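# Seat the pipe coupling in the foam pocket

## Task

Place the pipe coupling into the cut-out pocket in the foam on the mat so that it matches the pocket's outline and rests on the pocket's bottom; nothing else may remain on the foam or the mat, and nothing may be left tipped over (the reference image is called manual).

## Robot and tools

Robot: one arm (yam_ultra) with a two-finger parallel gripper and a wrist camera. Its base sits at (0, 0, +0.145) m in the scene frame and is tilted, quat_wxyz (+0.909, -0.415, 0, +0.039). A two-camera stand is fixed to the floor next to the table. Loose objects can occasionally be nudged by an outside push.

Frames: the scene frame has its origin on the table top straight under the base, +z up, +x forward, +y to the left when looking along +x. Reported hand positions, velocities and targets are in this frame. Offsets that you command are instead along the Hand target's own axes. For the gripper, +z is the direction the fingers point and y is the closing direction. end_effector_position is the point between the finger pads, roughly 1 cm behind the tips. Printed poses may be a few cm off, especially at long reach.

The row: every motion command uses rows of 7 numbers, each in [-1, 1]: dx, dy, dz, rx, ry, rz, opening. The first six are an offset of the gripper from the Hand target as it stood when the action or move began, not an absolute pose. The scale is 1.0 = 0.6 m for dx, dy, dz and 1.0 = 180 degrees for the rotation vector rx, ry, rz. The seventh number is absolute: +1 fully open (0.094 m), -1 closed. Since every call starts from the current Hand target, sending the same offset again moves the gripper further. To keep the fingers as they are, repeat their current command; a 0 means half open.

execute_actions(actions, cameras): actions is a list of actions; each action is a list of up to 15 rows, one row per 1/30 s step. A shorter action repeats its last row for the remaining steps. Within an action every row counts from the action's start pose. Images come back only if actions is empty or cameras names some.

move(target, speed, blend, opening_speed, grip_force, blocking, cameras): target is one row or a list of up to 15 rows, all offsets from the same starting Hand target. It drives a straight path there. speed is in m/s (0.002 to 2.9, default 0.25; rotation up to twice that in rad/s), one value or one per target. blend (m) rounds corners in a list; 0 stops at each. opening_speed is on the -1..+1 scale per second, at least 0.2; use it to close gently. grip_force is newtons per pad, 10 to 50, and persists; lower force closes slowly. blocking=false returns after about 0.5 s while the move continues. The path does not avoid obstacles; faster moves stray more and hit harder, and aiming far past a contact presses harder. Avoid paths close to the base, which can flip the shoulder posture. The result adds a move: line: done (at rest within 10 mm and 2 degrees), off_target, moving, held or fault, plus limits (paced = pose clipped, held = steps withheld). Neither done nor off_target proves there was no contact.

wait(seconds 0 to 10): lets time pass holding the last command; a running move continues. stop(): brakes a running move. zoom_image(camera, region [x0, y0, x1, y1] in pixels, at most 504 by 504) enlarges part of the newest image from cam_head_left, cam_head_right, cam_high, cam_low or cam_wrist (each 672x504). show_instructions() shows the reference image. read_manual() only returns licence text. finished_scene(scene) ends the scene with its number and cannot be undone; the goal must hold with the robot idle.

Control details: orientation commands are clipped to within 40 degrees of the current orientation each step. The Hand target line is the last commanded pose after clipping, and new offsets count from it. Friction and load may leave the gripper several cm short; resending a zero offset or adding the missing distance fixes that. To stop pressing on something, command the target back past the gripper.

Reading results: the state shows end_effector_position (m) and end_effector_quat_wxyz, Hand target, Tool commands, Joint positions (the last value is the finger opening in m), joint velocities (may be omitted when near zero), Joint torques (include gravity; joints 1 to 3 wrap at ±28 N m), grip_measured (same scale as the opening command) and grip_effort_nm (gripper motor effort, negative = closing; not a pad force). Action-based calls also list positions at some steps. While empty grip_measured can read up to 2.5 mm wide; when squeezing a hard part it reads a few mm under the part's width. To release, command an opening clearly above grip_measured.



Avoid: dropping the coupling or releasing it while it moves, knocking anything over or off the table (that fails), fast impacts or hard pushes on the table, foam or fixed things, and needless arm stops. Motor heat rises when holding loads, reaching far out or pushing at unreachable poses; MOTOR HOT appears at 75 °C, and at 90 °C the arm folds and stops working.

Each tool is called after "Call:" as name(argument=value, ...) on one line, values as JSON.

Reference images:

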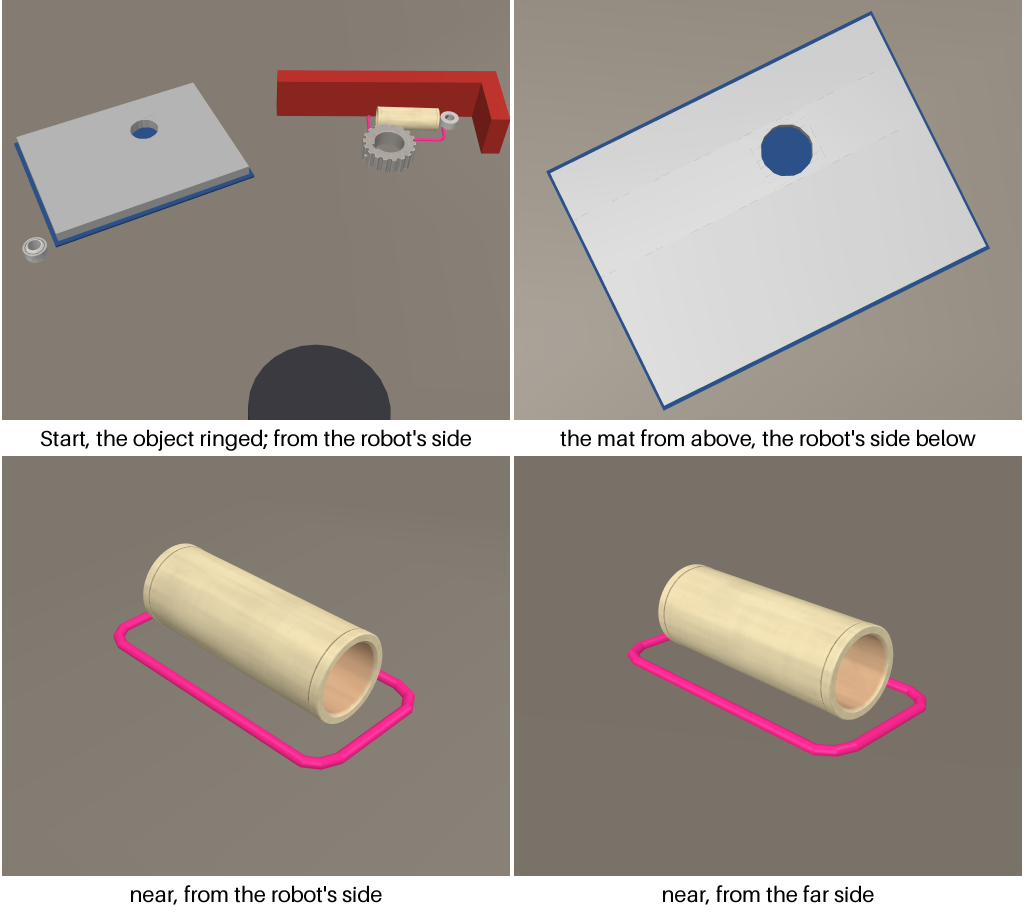

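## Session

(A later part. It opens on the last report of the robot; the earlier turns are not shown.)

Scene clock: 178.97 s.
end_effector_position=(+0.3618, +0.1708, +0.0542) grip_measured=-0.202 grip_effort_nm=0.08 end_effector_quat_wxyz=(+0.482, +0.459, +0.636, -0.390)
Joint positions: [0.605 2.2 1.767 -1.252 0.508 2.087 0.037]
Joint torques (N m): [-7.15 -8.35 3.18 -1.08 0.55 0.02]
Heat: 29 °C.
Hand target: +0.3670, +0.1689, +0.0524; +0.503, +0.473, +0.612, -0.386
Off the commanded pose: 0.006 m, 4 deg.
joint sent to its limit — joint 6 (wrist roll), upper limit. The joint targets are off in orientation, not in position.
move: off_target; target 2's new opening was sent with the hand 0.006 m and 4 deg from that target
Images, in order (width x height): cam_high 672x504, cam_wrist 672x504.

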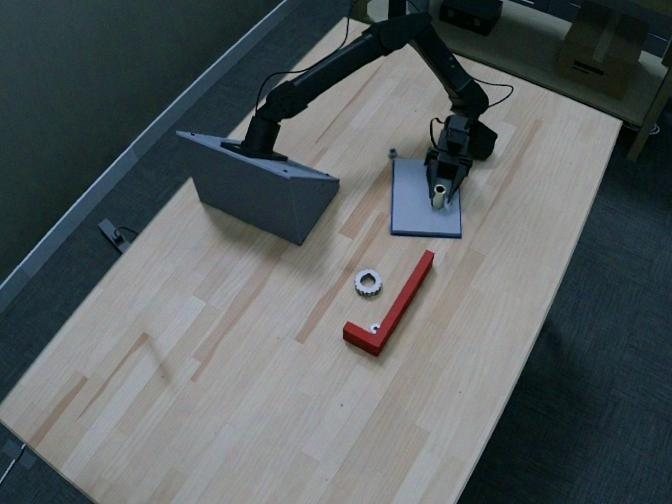

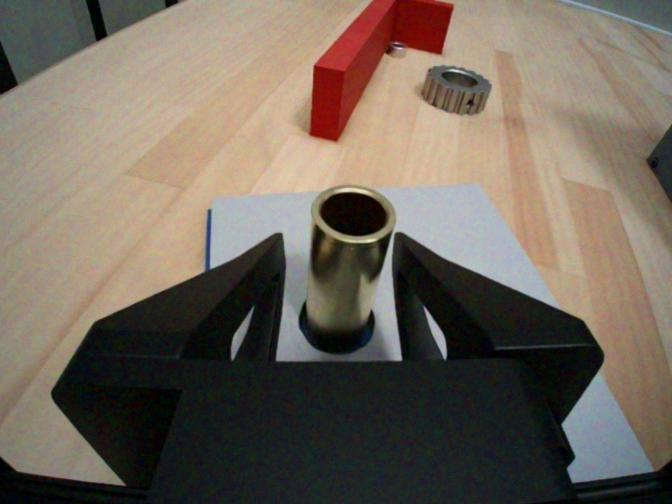

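Call:
move(target=[0.015,0.003,-0.165,0,0,0,0.1], speed=0.12, cameras=["cam_high","cam_wrist"])

Scene clock: 183.23 s.
end_effector_position=(+0.3431, +0.2708, +0.0627) grip_measured=+0.098 grip_effort_nm=0.08 end_effector_quat_wxyz=(+0.459, +0.431, +0.688, -0.362)
Joint positions: [0.723 2.208 2.125 -1.537 0.466 2.087 0.052]
Joint torques (N m): [-6.67 -9.32 4.36 -1.49 0.52 0.05]
Heat: 29 °C.
Hand target: +0.3435, +0.2649, +0.0629; +0.504, +0.472, +0.612, -0.386
Off the commanded pose: 0.006 m, 12 deg.
joint sent to its limit — joint 4 (wrist pitch), lower limit; joint 6 (wrist roll), upper limit. The joint targets are off in orientation, not in position.
move: off_target
Images, in order (width x height): cam_high 672x504, cam_wrist 672x504.

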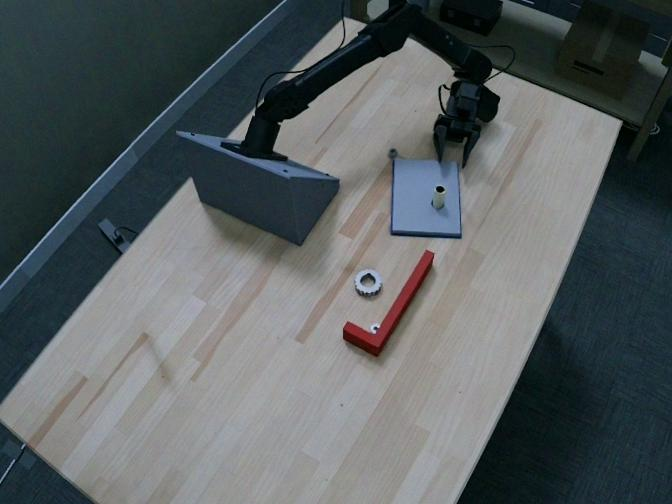

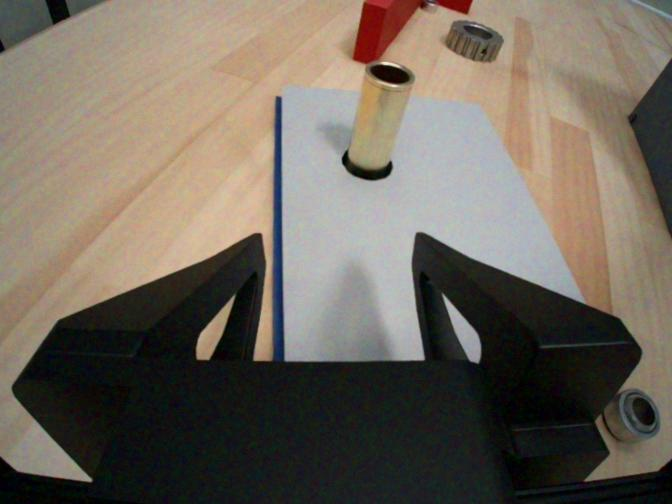

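Call:
finished_scene(scene=1)

The scene is finished: the task was done.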